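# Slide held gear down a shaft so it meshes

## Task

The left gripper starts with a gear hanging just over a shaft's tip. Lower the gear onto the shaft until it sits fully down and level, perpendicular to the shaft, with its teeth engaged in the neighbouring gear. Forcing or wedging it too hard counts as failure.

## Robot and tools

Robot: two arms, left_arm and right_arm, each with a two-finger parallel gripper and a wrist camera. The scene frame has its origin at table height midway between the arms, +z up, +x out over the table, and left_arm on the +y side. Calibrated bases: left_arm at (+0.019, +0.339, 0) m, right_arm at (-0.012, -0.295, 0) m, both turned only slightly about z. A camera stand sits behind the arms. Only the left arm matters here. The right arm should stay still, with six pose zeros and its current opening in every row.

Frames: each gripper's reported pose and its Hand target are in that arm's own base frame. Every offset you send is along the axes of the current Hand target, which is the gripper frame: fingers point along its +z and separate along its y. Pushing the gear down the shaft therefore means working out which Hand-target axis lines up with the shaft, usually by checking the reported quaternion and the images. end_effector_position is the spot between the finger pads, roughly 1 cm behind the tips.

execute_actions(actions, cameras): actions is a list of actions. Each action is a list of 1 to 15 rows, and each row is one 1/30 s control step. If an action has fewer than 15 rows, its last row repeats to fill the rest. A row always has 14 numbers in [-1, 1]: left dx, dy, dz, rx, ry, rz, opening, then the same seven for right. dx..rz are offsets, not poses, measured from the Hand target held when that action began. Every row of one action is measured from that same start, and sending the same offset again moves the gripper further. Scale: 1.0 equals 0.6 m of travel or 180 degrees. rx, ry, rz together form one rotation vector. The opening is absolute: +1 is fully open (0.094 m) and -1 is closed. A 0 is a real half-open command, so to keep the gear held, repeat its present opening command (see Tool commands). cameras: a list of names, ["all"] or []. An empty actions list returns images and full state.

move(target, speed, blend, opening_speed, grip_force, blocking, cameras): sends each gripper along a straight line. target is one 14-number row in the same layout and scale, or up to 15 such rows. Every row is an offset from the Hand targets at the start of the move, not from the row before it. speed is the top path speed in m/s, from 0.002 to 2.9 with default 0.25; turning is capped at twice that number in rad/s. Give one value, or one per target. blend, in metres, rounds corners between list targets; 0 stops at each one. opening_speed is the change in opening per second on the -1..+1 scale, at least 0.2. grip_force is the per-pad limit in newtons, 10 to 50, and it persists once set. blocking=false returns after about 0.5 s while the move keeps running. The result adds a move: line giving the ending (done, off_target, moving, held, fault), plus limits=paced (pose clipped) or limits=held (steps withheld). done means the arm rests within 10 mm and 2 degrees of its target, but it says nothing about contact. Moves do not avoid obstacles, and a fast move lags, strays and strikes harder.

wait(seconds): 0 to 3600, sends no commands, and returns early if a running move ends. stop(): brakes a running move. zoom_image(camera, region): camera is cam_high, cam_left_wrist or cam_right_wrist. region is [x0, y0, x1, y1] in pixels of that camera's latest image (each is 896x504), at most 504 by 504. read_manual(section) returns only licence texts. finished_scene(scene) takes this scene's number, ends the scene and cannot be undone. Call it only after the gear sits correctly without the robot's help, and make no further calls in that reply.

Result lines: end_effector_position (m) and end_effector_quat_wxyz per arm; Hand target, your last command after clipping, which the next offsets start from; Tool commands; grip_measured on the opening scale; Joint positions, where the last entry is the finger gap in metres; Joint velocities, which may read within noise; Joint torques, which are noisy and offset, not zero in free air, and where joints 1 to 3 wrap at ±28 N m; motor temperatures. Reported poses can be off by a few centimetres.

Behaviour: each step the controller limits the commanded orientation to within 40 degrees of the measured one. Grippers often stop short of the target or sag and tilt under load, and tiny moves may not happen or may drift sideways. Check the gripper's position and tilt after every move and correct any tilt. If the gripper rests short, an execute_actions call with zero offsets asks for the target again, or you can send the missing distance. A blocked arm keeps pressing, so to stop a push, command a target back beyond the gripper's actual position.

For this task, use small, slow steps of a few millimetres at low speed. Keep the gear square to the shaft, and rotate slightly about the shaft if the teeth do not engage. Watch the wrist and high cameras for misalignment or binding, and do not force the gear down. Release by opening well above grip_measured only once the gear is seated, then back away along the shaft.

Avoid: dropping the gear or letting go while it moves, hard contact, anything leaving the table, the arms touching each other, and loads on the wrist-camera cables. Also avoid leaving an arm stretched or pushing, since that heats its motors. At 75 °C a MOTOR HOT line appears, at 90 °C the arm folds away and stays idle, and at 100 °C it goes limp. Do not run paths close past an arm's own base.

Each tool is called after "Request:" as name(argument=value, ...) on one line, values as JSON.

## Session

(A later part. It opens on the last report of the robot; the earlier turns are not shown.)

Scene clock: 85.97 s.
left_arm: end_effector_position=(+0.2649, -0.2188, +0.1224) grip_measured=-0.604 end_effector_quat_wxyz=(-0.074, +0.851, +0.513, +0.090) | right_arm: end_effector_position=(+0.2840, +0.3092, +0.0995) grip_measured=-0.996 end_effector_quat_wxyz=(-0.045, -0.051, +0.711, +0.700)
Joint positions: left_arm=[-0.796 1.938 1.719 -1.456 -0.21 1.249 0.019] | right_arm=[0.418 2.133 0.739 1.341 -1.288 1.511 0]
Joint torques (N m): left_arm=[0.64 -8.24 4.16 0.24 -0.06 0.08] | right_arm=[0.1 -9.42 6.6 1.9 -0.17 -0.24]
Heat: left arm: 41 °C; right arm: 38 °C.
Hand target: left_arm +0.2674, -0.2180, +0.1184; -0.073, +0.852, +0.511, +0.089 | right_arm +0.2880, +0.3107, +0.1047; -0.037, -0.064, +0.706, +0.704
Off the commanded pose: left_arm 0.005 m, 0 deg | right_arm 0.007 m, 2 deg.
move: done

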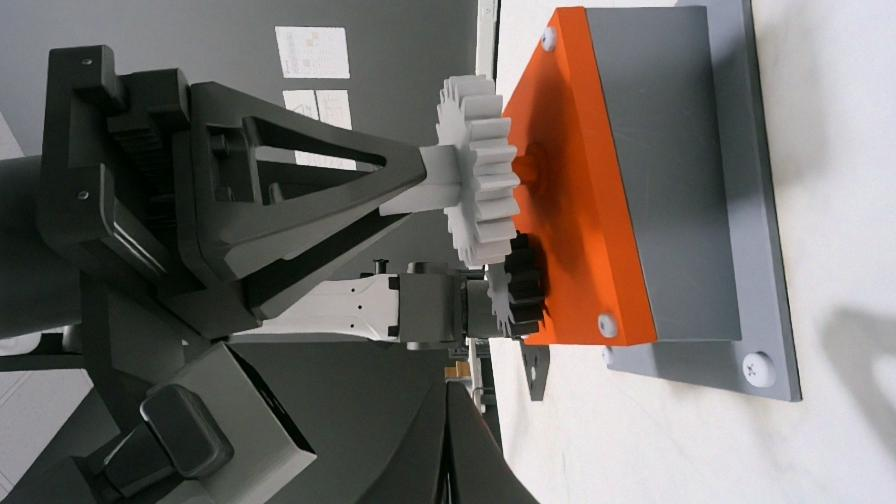

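Request:
move(target=[[0,-0.0035,-0.03,0,0,0,-1,0,0,0,0,0,0,-1],[0,-0.0043,0.001,0,0,0,-1,0,0,0,0,0,0,-1]], speed=0.08, cameras=["cam_right_wrist"])

Request:
zoom_image(camera="cam_right_wrist", region=[380, 70, 580, 290])

Scene clock: 88.17 s.
left_arm: end_effector_position=(+0.2634, -0.2177, +0.1187) grip_measured=-0.604 end_effector_quat_wxyz=(-0.077, +0.851, +0.512, +0.089) | right_arm: end_effector_position=(+0.2840, +0.3092, +0.0995) grip_measured=-0.996 end_effector_quat_wxyz=(-0.045, -0.051, +0.711, +0.700)
Joint positions: left_arm=[-0.796 1.938 1.703 -1.448 -0.208 1.249 0.019] | right_arm=[0.418 2.133 0.739 1.341 -1.288 1.511 0]
Joint torques (N m): left_arm=[0.47 -8.98 4.19 0.19 -0.08 0.06] | right_arm=[0.12 -9.44 6.61 1.9 -0.17 -0.24]
Heat: left arm: 41 °C; right arm: 38 °C.
Hand target: left_arm +0.2652, -0.2167, +0.1179; -0.073, +0.852, +0.511, +0.089 | right_arm +0.2880, +0.3107, +0.1047; -0.037, -0.064, +0.706, +0.704
Off the commanded pose: left_arm 0.002 m, 1 deg | right_arm 0.007 m, 2 deg.
move: done

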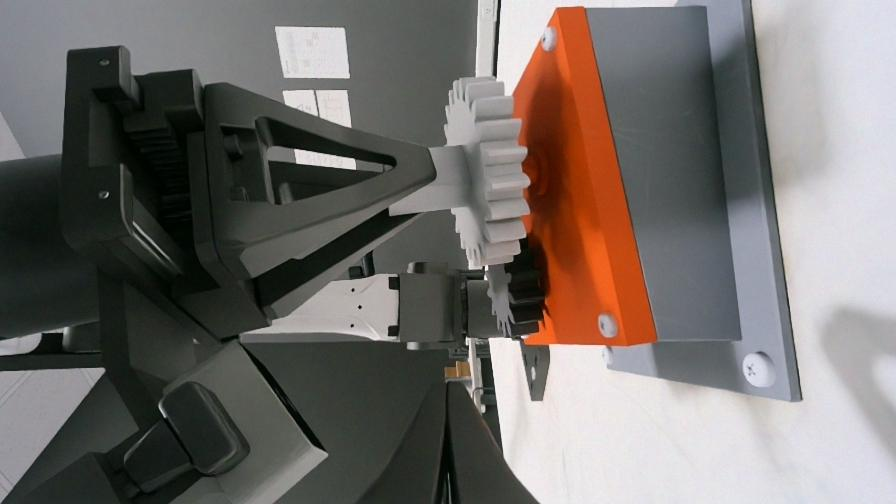

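Scaled by 2.291 from the camera's image (finer frame: 1280x720).

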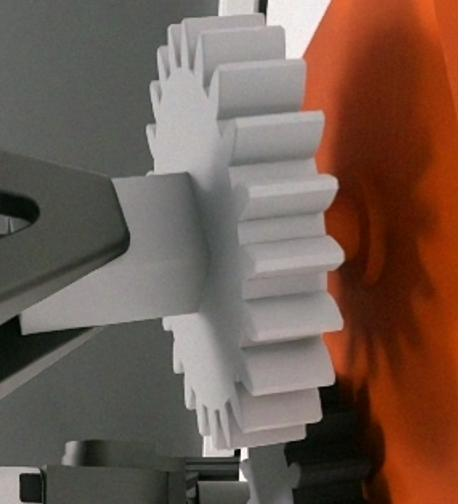

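Request:
execute_actions(actions=[[[0,0,0,0,0,0,-1,0,0,0,0,0,0,-1]]], cameras=["cam_left_wrist"])

Request:
zoom_image(camera="cam_left_wrist", region=[480, 180, 640, 290])

Scene clock: 89.40 s.
left_arm: end_effector_position=(+0.2635, -0.2178, +0.1186) grip_measured=-0.604 end_effector_quat_wxyz=(-0.077, +0.851, +0.512, +0.089) | right_arm: end_effector_position=(+0.2840, +0.3092, +0.0995) grip_measured=-0.996 end_effector_quat_wxyz=(-0.045, -0.051, +0.711, +0.700)
Joint positions: left_arm=[-0.796 1.938 1.703 -1.447 -0.208 1.249 0.019] | right_arm=[0.418 2.133 0.739 1.341 -1.288 1.511 0]
Joint torques (N m): left_arm=[0.47 -8.98 4.19 0.19 -0.07 0.06] | right_arm=[0.1 -9.42 6.63 1.9 -0.18 -0.24]
Heat: left arm: 41 °C; right arm: 38 °C.
Hand target: left_arm +0.2652, -0.2167, +0.1179; -0.073, +0.852, +0.511, +0.089 | right_arm +0.2880, +0.3107, +0.1047; -0.037, -0.064, +0.706, +0.704
Off the commanded pose: left_arm 0.002 m, 1 deg | right_arm 0.007 m, 2 deg.

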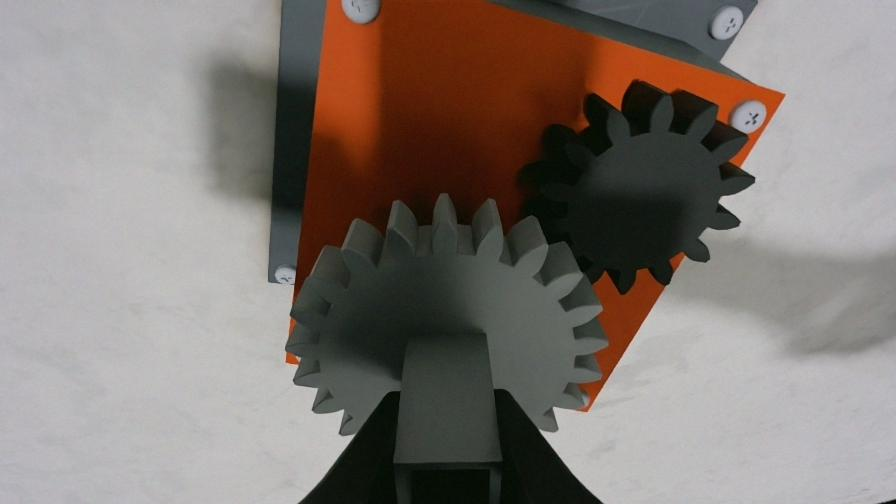

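Scaled by 3.150 from the camera's image (finer frame: 1280x720).

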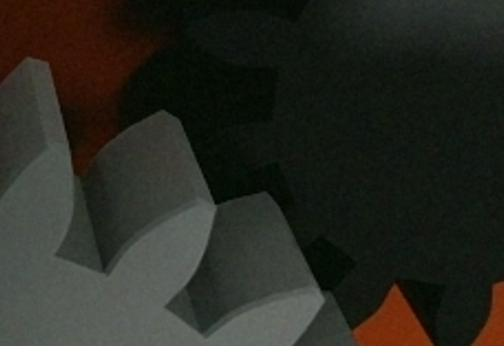

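Request:
move(target=[0,0,0.012,0,0,0,-1,0,0,0,0,0,0,-1], speed=0.04, cameras=["cam_left_wrist","cam_right_wrist"])

Request:
zoom_image(camera="cam_left_wrist", region=[480, 180, 640, 290])

Scene clock: 90.97 s.
left_arm: end_effector_position=(+0.2636, -0.2166, +0.1107) grip_measured=-0.604 end_effector_quat_wxyz=(-0.078, +0.850, +0.513, +0.088) | right_arm: end_effector_position=(+0.2840, +0.3092, +0.0995) grip_measured=-0.996 end_effector_quat_wxyz=(-0.045, -0.051, +0.711, +0.700)
Joint positions: left_arm=[-0.794 1.938 1.672 -1.418 -0.208 1.25 0.019] | right_arm=[0.418 2.133 0.739 1.341 -1.288 1.511 0]
Joint torques (N m): left_arm=[0.58 -9.18 4.16 0.19 -0.07 0.1] | right_arm=[0.1 -9.43 6.63 1.9 -0.18 -0.24]
Heat: left arm: 41 °C; right arm: 38 °C.
Hand target: left_arm +0.2656, -0.2151, +0.1108; -0.073, +0.852, +0.511, +0.089 | right_arm +0.2880, +0.3107, +0.1047; -0.037, -0.064, +0.706, +0.704
Off the commanded pose: left_arm 0.003 m, 1 deg | right_arm 0.007 m, 2 deg.
move: done

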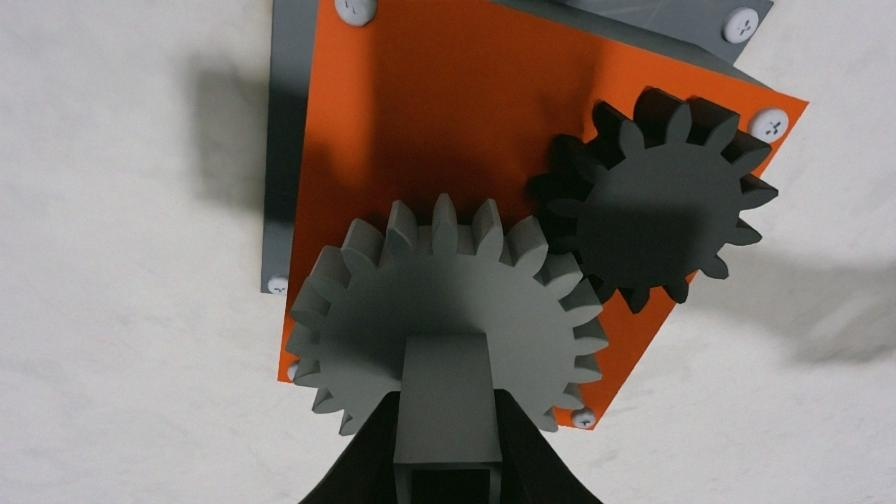

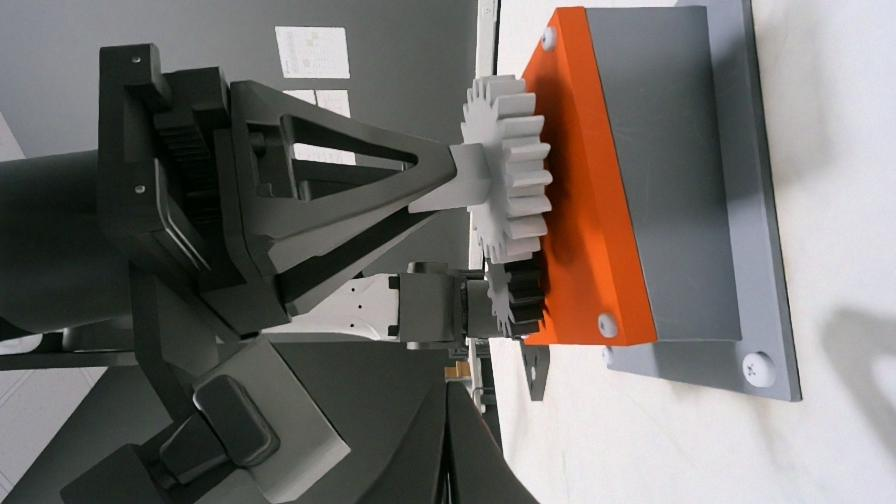

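Scaled by 3.150 from the camera's image (finer frame: 1280x720).

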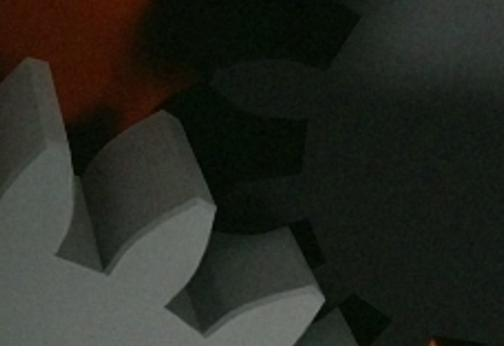

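Request:
move(target=[0,0,0.009,0,0,0,-1,0,0,0,0,0,0,-1], speed=0.04)

Request:
move(target=[0,0,0.007,0,0,0,-1,0,0,0,0,0,0,-1], speed=0.04, cameras=["cam_left_wrist","cam_right_wrist"])

Request:
zoom_image(camera="cam_right_wrist", region=[440, 60, 600, 350])

Scene clock: 92.40 s.
left_arm: end_effector_position=(+0.2642, -0.2156, +0.1050) grip_measured=-0.604 end_effector_quat_wxyz=(-0.078, +0.850, +0.513, +0.088) | right_arm: end_effector_position=(+0.2840, +0.3092, +0.0995) grip_measured=-0.996 end_effector_quat_wxyz=(-0.045, -0.051, +0.711, +0.700)
Joint positions: left_arm=[-0.79 1.938 1.649 -1.395 -0.208 1.253 0.019] | right_arm=[0.418 2.133 0.739 1.341 -1.288 1.511 0]
Joint torques (N m): left_arm=[0.59 -9.31 4.16 0.18 -0.08 0.1] | right_arm=[0.12 -9.42 6.61 1.9 -0.17 -0.24]
Heat: left arm: 41 °C; right arm: 39 °C.
Hand target: left_arm +0.2662, -0.2139, +0.1056; -0.073, +0.852, +0.511, +0.089 | right_arm +0.2880, +0.3107, +0.1047; -0.037, -0.064, +0.706, +0.704
Off the commanded pose: left_arm 0.003 m, 1 deg | right_arm 0.007 m, 2 deg.
move: done

Scene clock: 92.90 s.
left_arm: end_effector_position=(+0.2648, -0.2156, +0.1031) grip_measured=-0.604 end_effector_quat_wxyz=(-0.078, +0.850, +0.513, +0.089) | right_arm: end_effector_position=(+0.2840, +0.3092, +0.0995) grip_measured=-0.996 end_effector_quat_wxyz=(-0.045, -0.051, +0.711, +0.700)
Joint positions: left_arm=[-0.789 1.938 1.642 -1.385 -0.209 1.255 0.019] | right_arm=[0.418 2.133 0.739 1.341 -1.288 1.511 0]
Joint torques (N m): left_arm=[0.68 -9.33 3.36 0.27 -0.08 0.11] | right_arm=[0.12 -9.43 6.61 1.9 -0.18 -0.24]
Heat: left arm: 41 °C; right arm: 39 °C.
Hand target: left_arm +0.2664, -0.2130, +0.1014; -0.073, +0.852, +0.511, +0.089 | right_arm +0.2880, +0.3107, +0.1047; -0.037, -0.064, +0.706, +0.704
Off the commanded pose: left_arm 0.003 m, 1 deg | right_arm 0.007 m, 2 deg.
move: done

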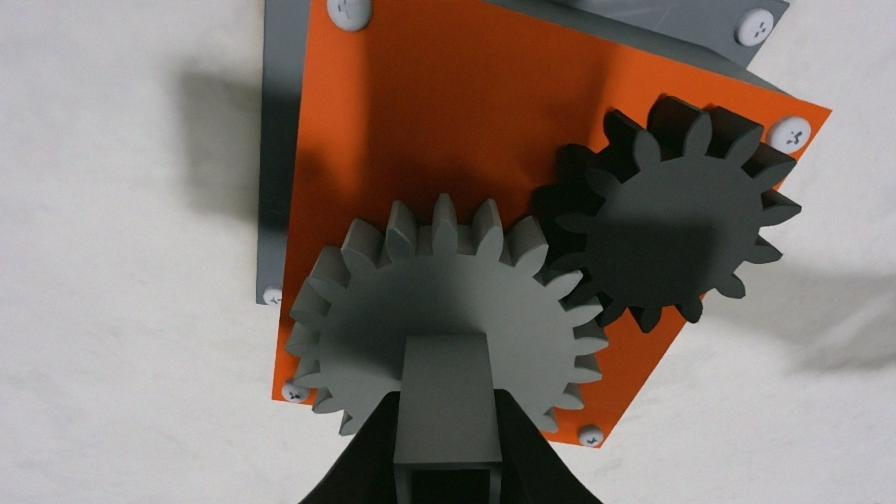

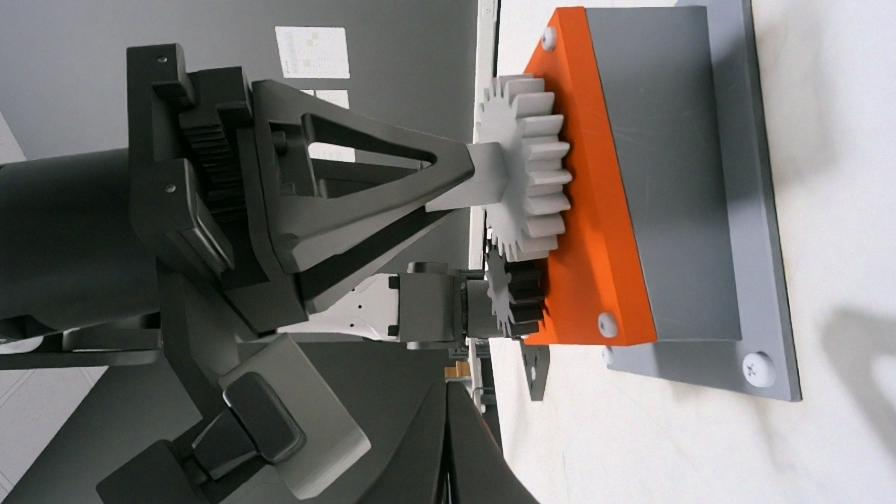

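Scaled by 1.738 from the camera's image (finer frame: 1280x720).

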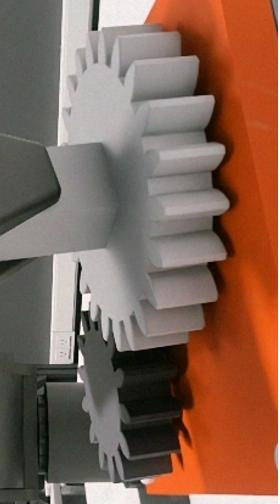

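Request:
move(target=[0,0,0.008,0,0,0,-1,0,0,0,0,0,0,-1], speed=0.04, cameras=["cam_right_wrist"])

Request:
zoom_image(camera="cam_right_wrist", region=[440, 60, 600, 350])

Scene clock: 93.87 s.
left_arm: end_effector_position=(+0.2647, -0.2154, +0.1027) grip_measured=-0.604 end_effector_quat_wxyz=(-0.074, +0.851, +0.512, +0.089) | right_arm: end_effector_position=(+0.2840, +0.3092, +0.0995) grip_measured=-0.996 end_effector_quat_wxyz=(-0.045, -0.051, +0.711, +0.700)
Joint positions: left_arm=[-0.789 1.93 1.63 -1.375 -0.209 1.258 0.019] | right_arm=[0.418 2.133 0.739 1.341 -1.288 1.511 0]
Joint torques (N m): left_arm=[0.92 -8.73 2.7 0.38 -0.07 0.11] | right_arm=[0.1 -9.42 6.6 1.9 -0.17 -0.24]
Heat: left arm: 41 °C; right arm: 39 °C.
Hand target: left_arm +0.2668, -0.2120, +0.0968; -0.073, +0.852, +0.511, +0.089 | right_arm +0.2880, +0.3107, +0.1047; -0.037, -0.064, +0.706, +0.704
Off the commanded pose: left_arm 0.007 m, 0 deg | right_arm 0.007 m, 2 deg.
move: done

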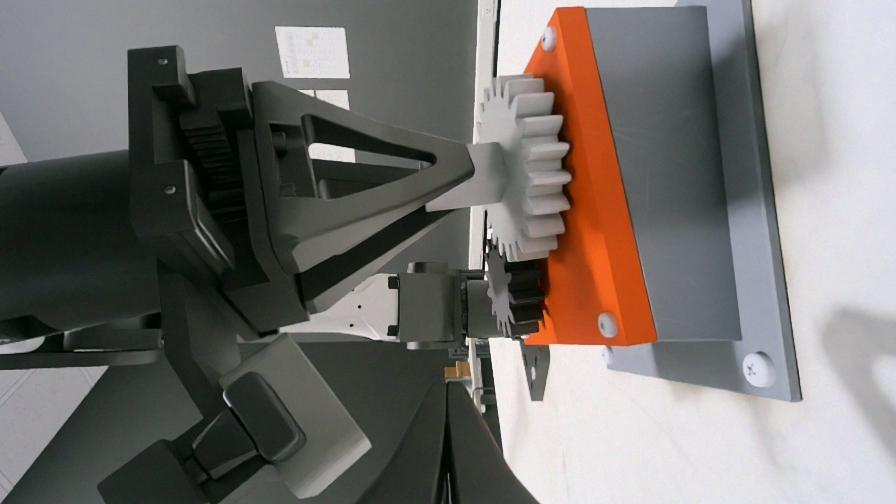

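Scaled by 1.738 from the camera's image (finer frame: 1280x720).

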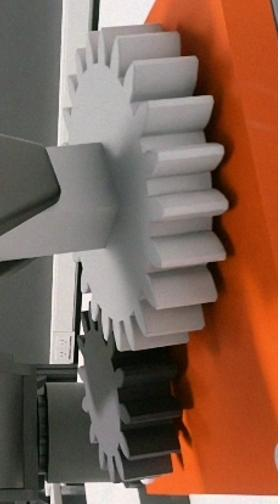

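Request:
move(target=[-0.002,-0.001,-0.006,0,0,0,0,0,0,0,0,0,0,-1], opening_speed=0.8)

Request:
move(target=[0,0,-0.11,0,0,0,0,0,0,0,0,0,0,-1], speed=0.12, cameras=["cam_left_wrist","cam_right_wrist"])

Request:
zoom_image(camera="cam_right_wrist", region=[440, 60, 600, 350])

Scene clock: 96.13 s.
left_arm: end_effector_position=(+0.2643, -0.2150, +0.1013) grip_measured=-0.002 end_effector_quat_wxyz=(-0.075, +0.851, +0.512, +0.089) | right_arm: end_effector_position=(+0.2840, +0.3092, +0.0995) grip_measured=-0.996 end_effector_quat_wxyz=(-0.045, -0.051, +0.711, +0.700)
Joint positions: left_arm=[-0.789 1.93 1.624 -1.371 -0.209 1.258 0.047] | right_arm=[0.418 2.133 0.739 1.341 -1.288 1.511 0]
Joint torques (N m): left_arm=[0.43 -8.77 4.19 0.2 -0.07 0.05] | right_arm=[0.12 -9.42 6.6 1.9 -0.18 -0.24]
Heat: left arm: 41 °C; right arm: 39 °C.
Hand target: left_arm +0.2655, -0.2136, +0.1001; -0.073, +0.852, +0.511, +0.089 | right_arm +0.2880, +0.3107, +0.1047; -0.037, -0.064, +0.706, +0.704
Off the commanded pose: left_arm 0.002 m, 0 deg | right_arm 0.007 m, 2 deg.
move: done

Scene clock: 97.27 s.
left_arm: end_effector_position=(+0.2611, -0.2251, +0.1490) grip_measured=-0.002 end_effector_quat_wxyz=(-0.063, +0.857, +0.503, +0.093) | right_arm: end_effector_position=(+0.2840, +0.3092, +0.0995) grip_measured=-0.996 end_effector_quat_wxyz=(-0.045, -0.051, +0.711, +0.700)
Joint positions: left_arm=[-0.816 1.93 1.816 -1.54 -0.209 1.255 0.047] | right_arm=[0.418 2.133 0.739 1.341 -1.288 1.511 0]
Joint torques (N m): left_arm=[-0.55 -10.32 7.45 -0.09 -0.06 -0.22] | right_arm=[0.1 -9.42 6.61 1.89 -0.17 -0.24]
Heat: left arm: 41 °C; right arm: 39 °C.
Hand target: left_arm +0.2603, -0.2278, +0.1643; -0.073, +0.852, +0.511, +0.089 | right_arm +0.2880, +0.3107, +0.1047; -0.037, -0.064, +0.706, +0.704
Off the commanded pose: left_arm 0.016 m, 2 deg | right_arm 0.007 m, 2 deg.
joint sent to its limit (left arm) — joint 4 (wrist pitch), lower limit. The joint targets are off in orientation, not in position.
move: off_target (left_arm)

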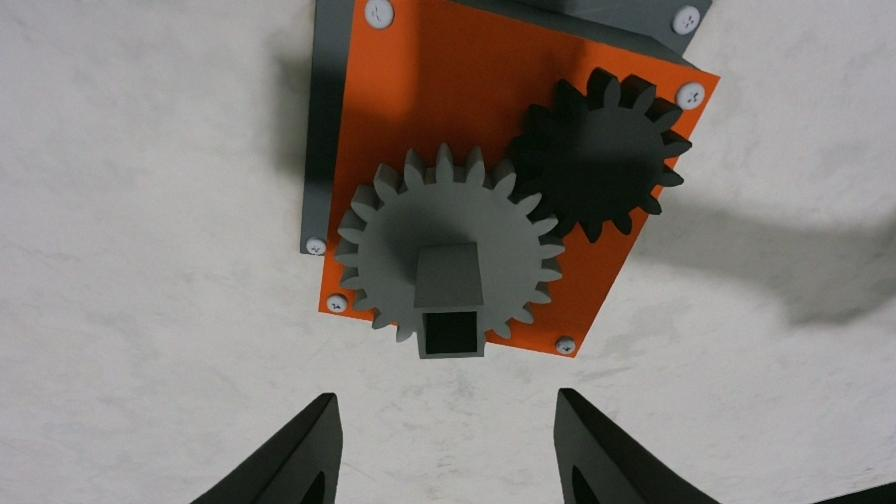

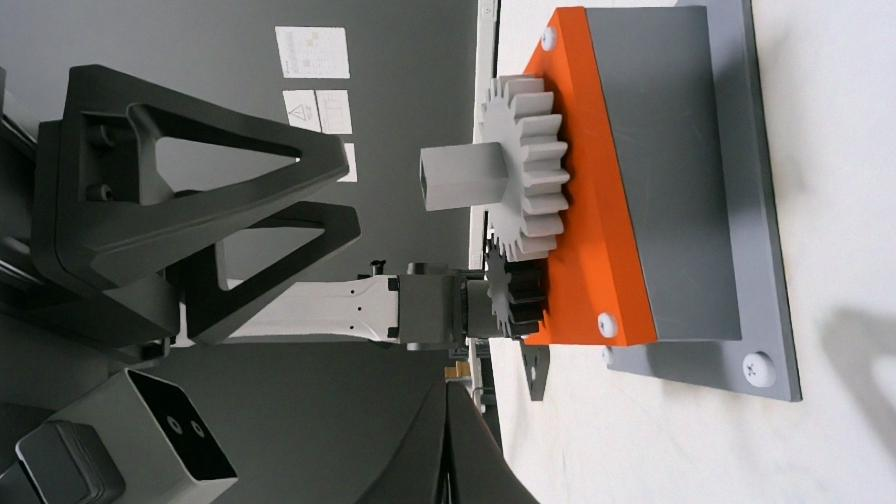

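Scaled by 1.738 from the camera's image (finer frame: 1280x720).

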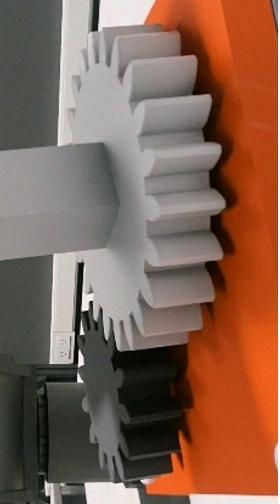

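Request:
finished_scene(scene=2)

The scene is finished: the task was done.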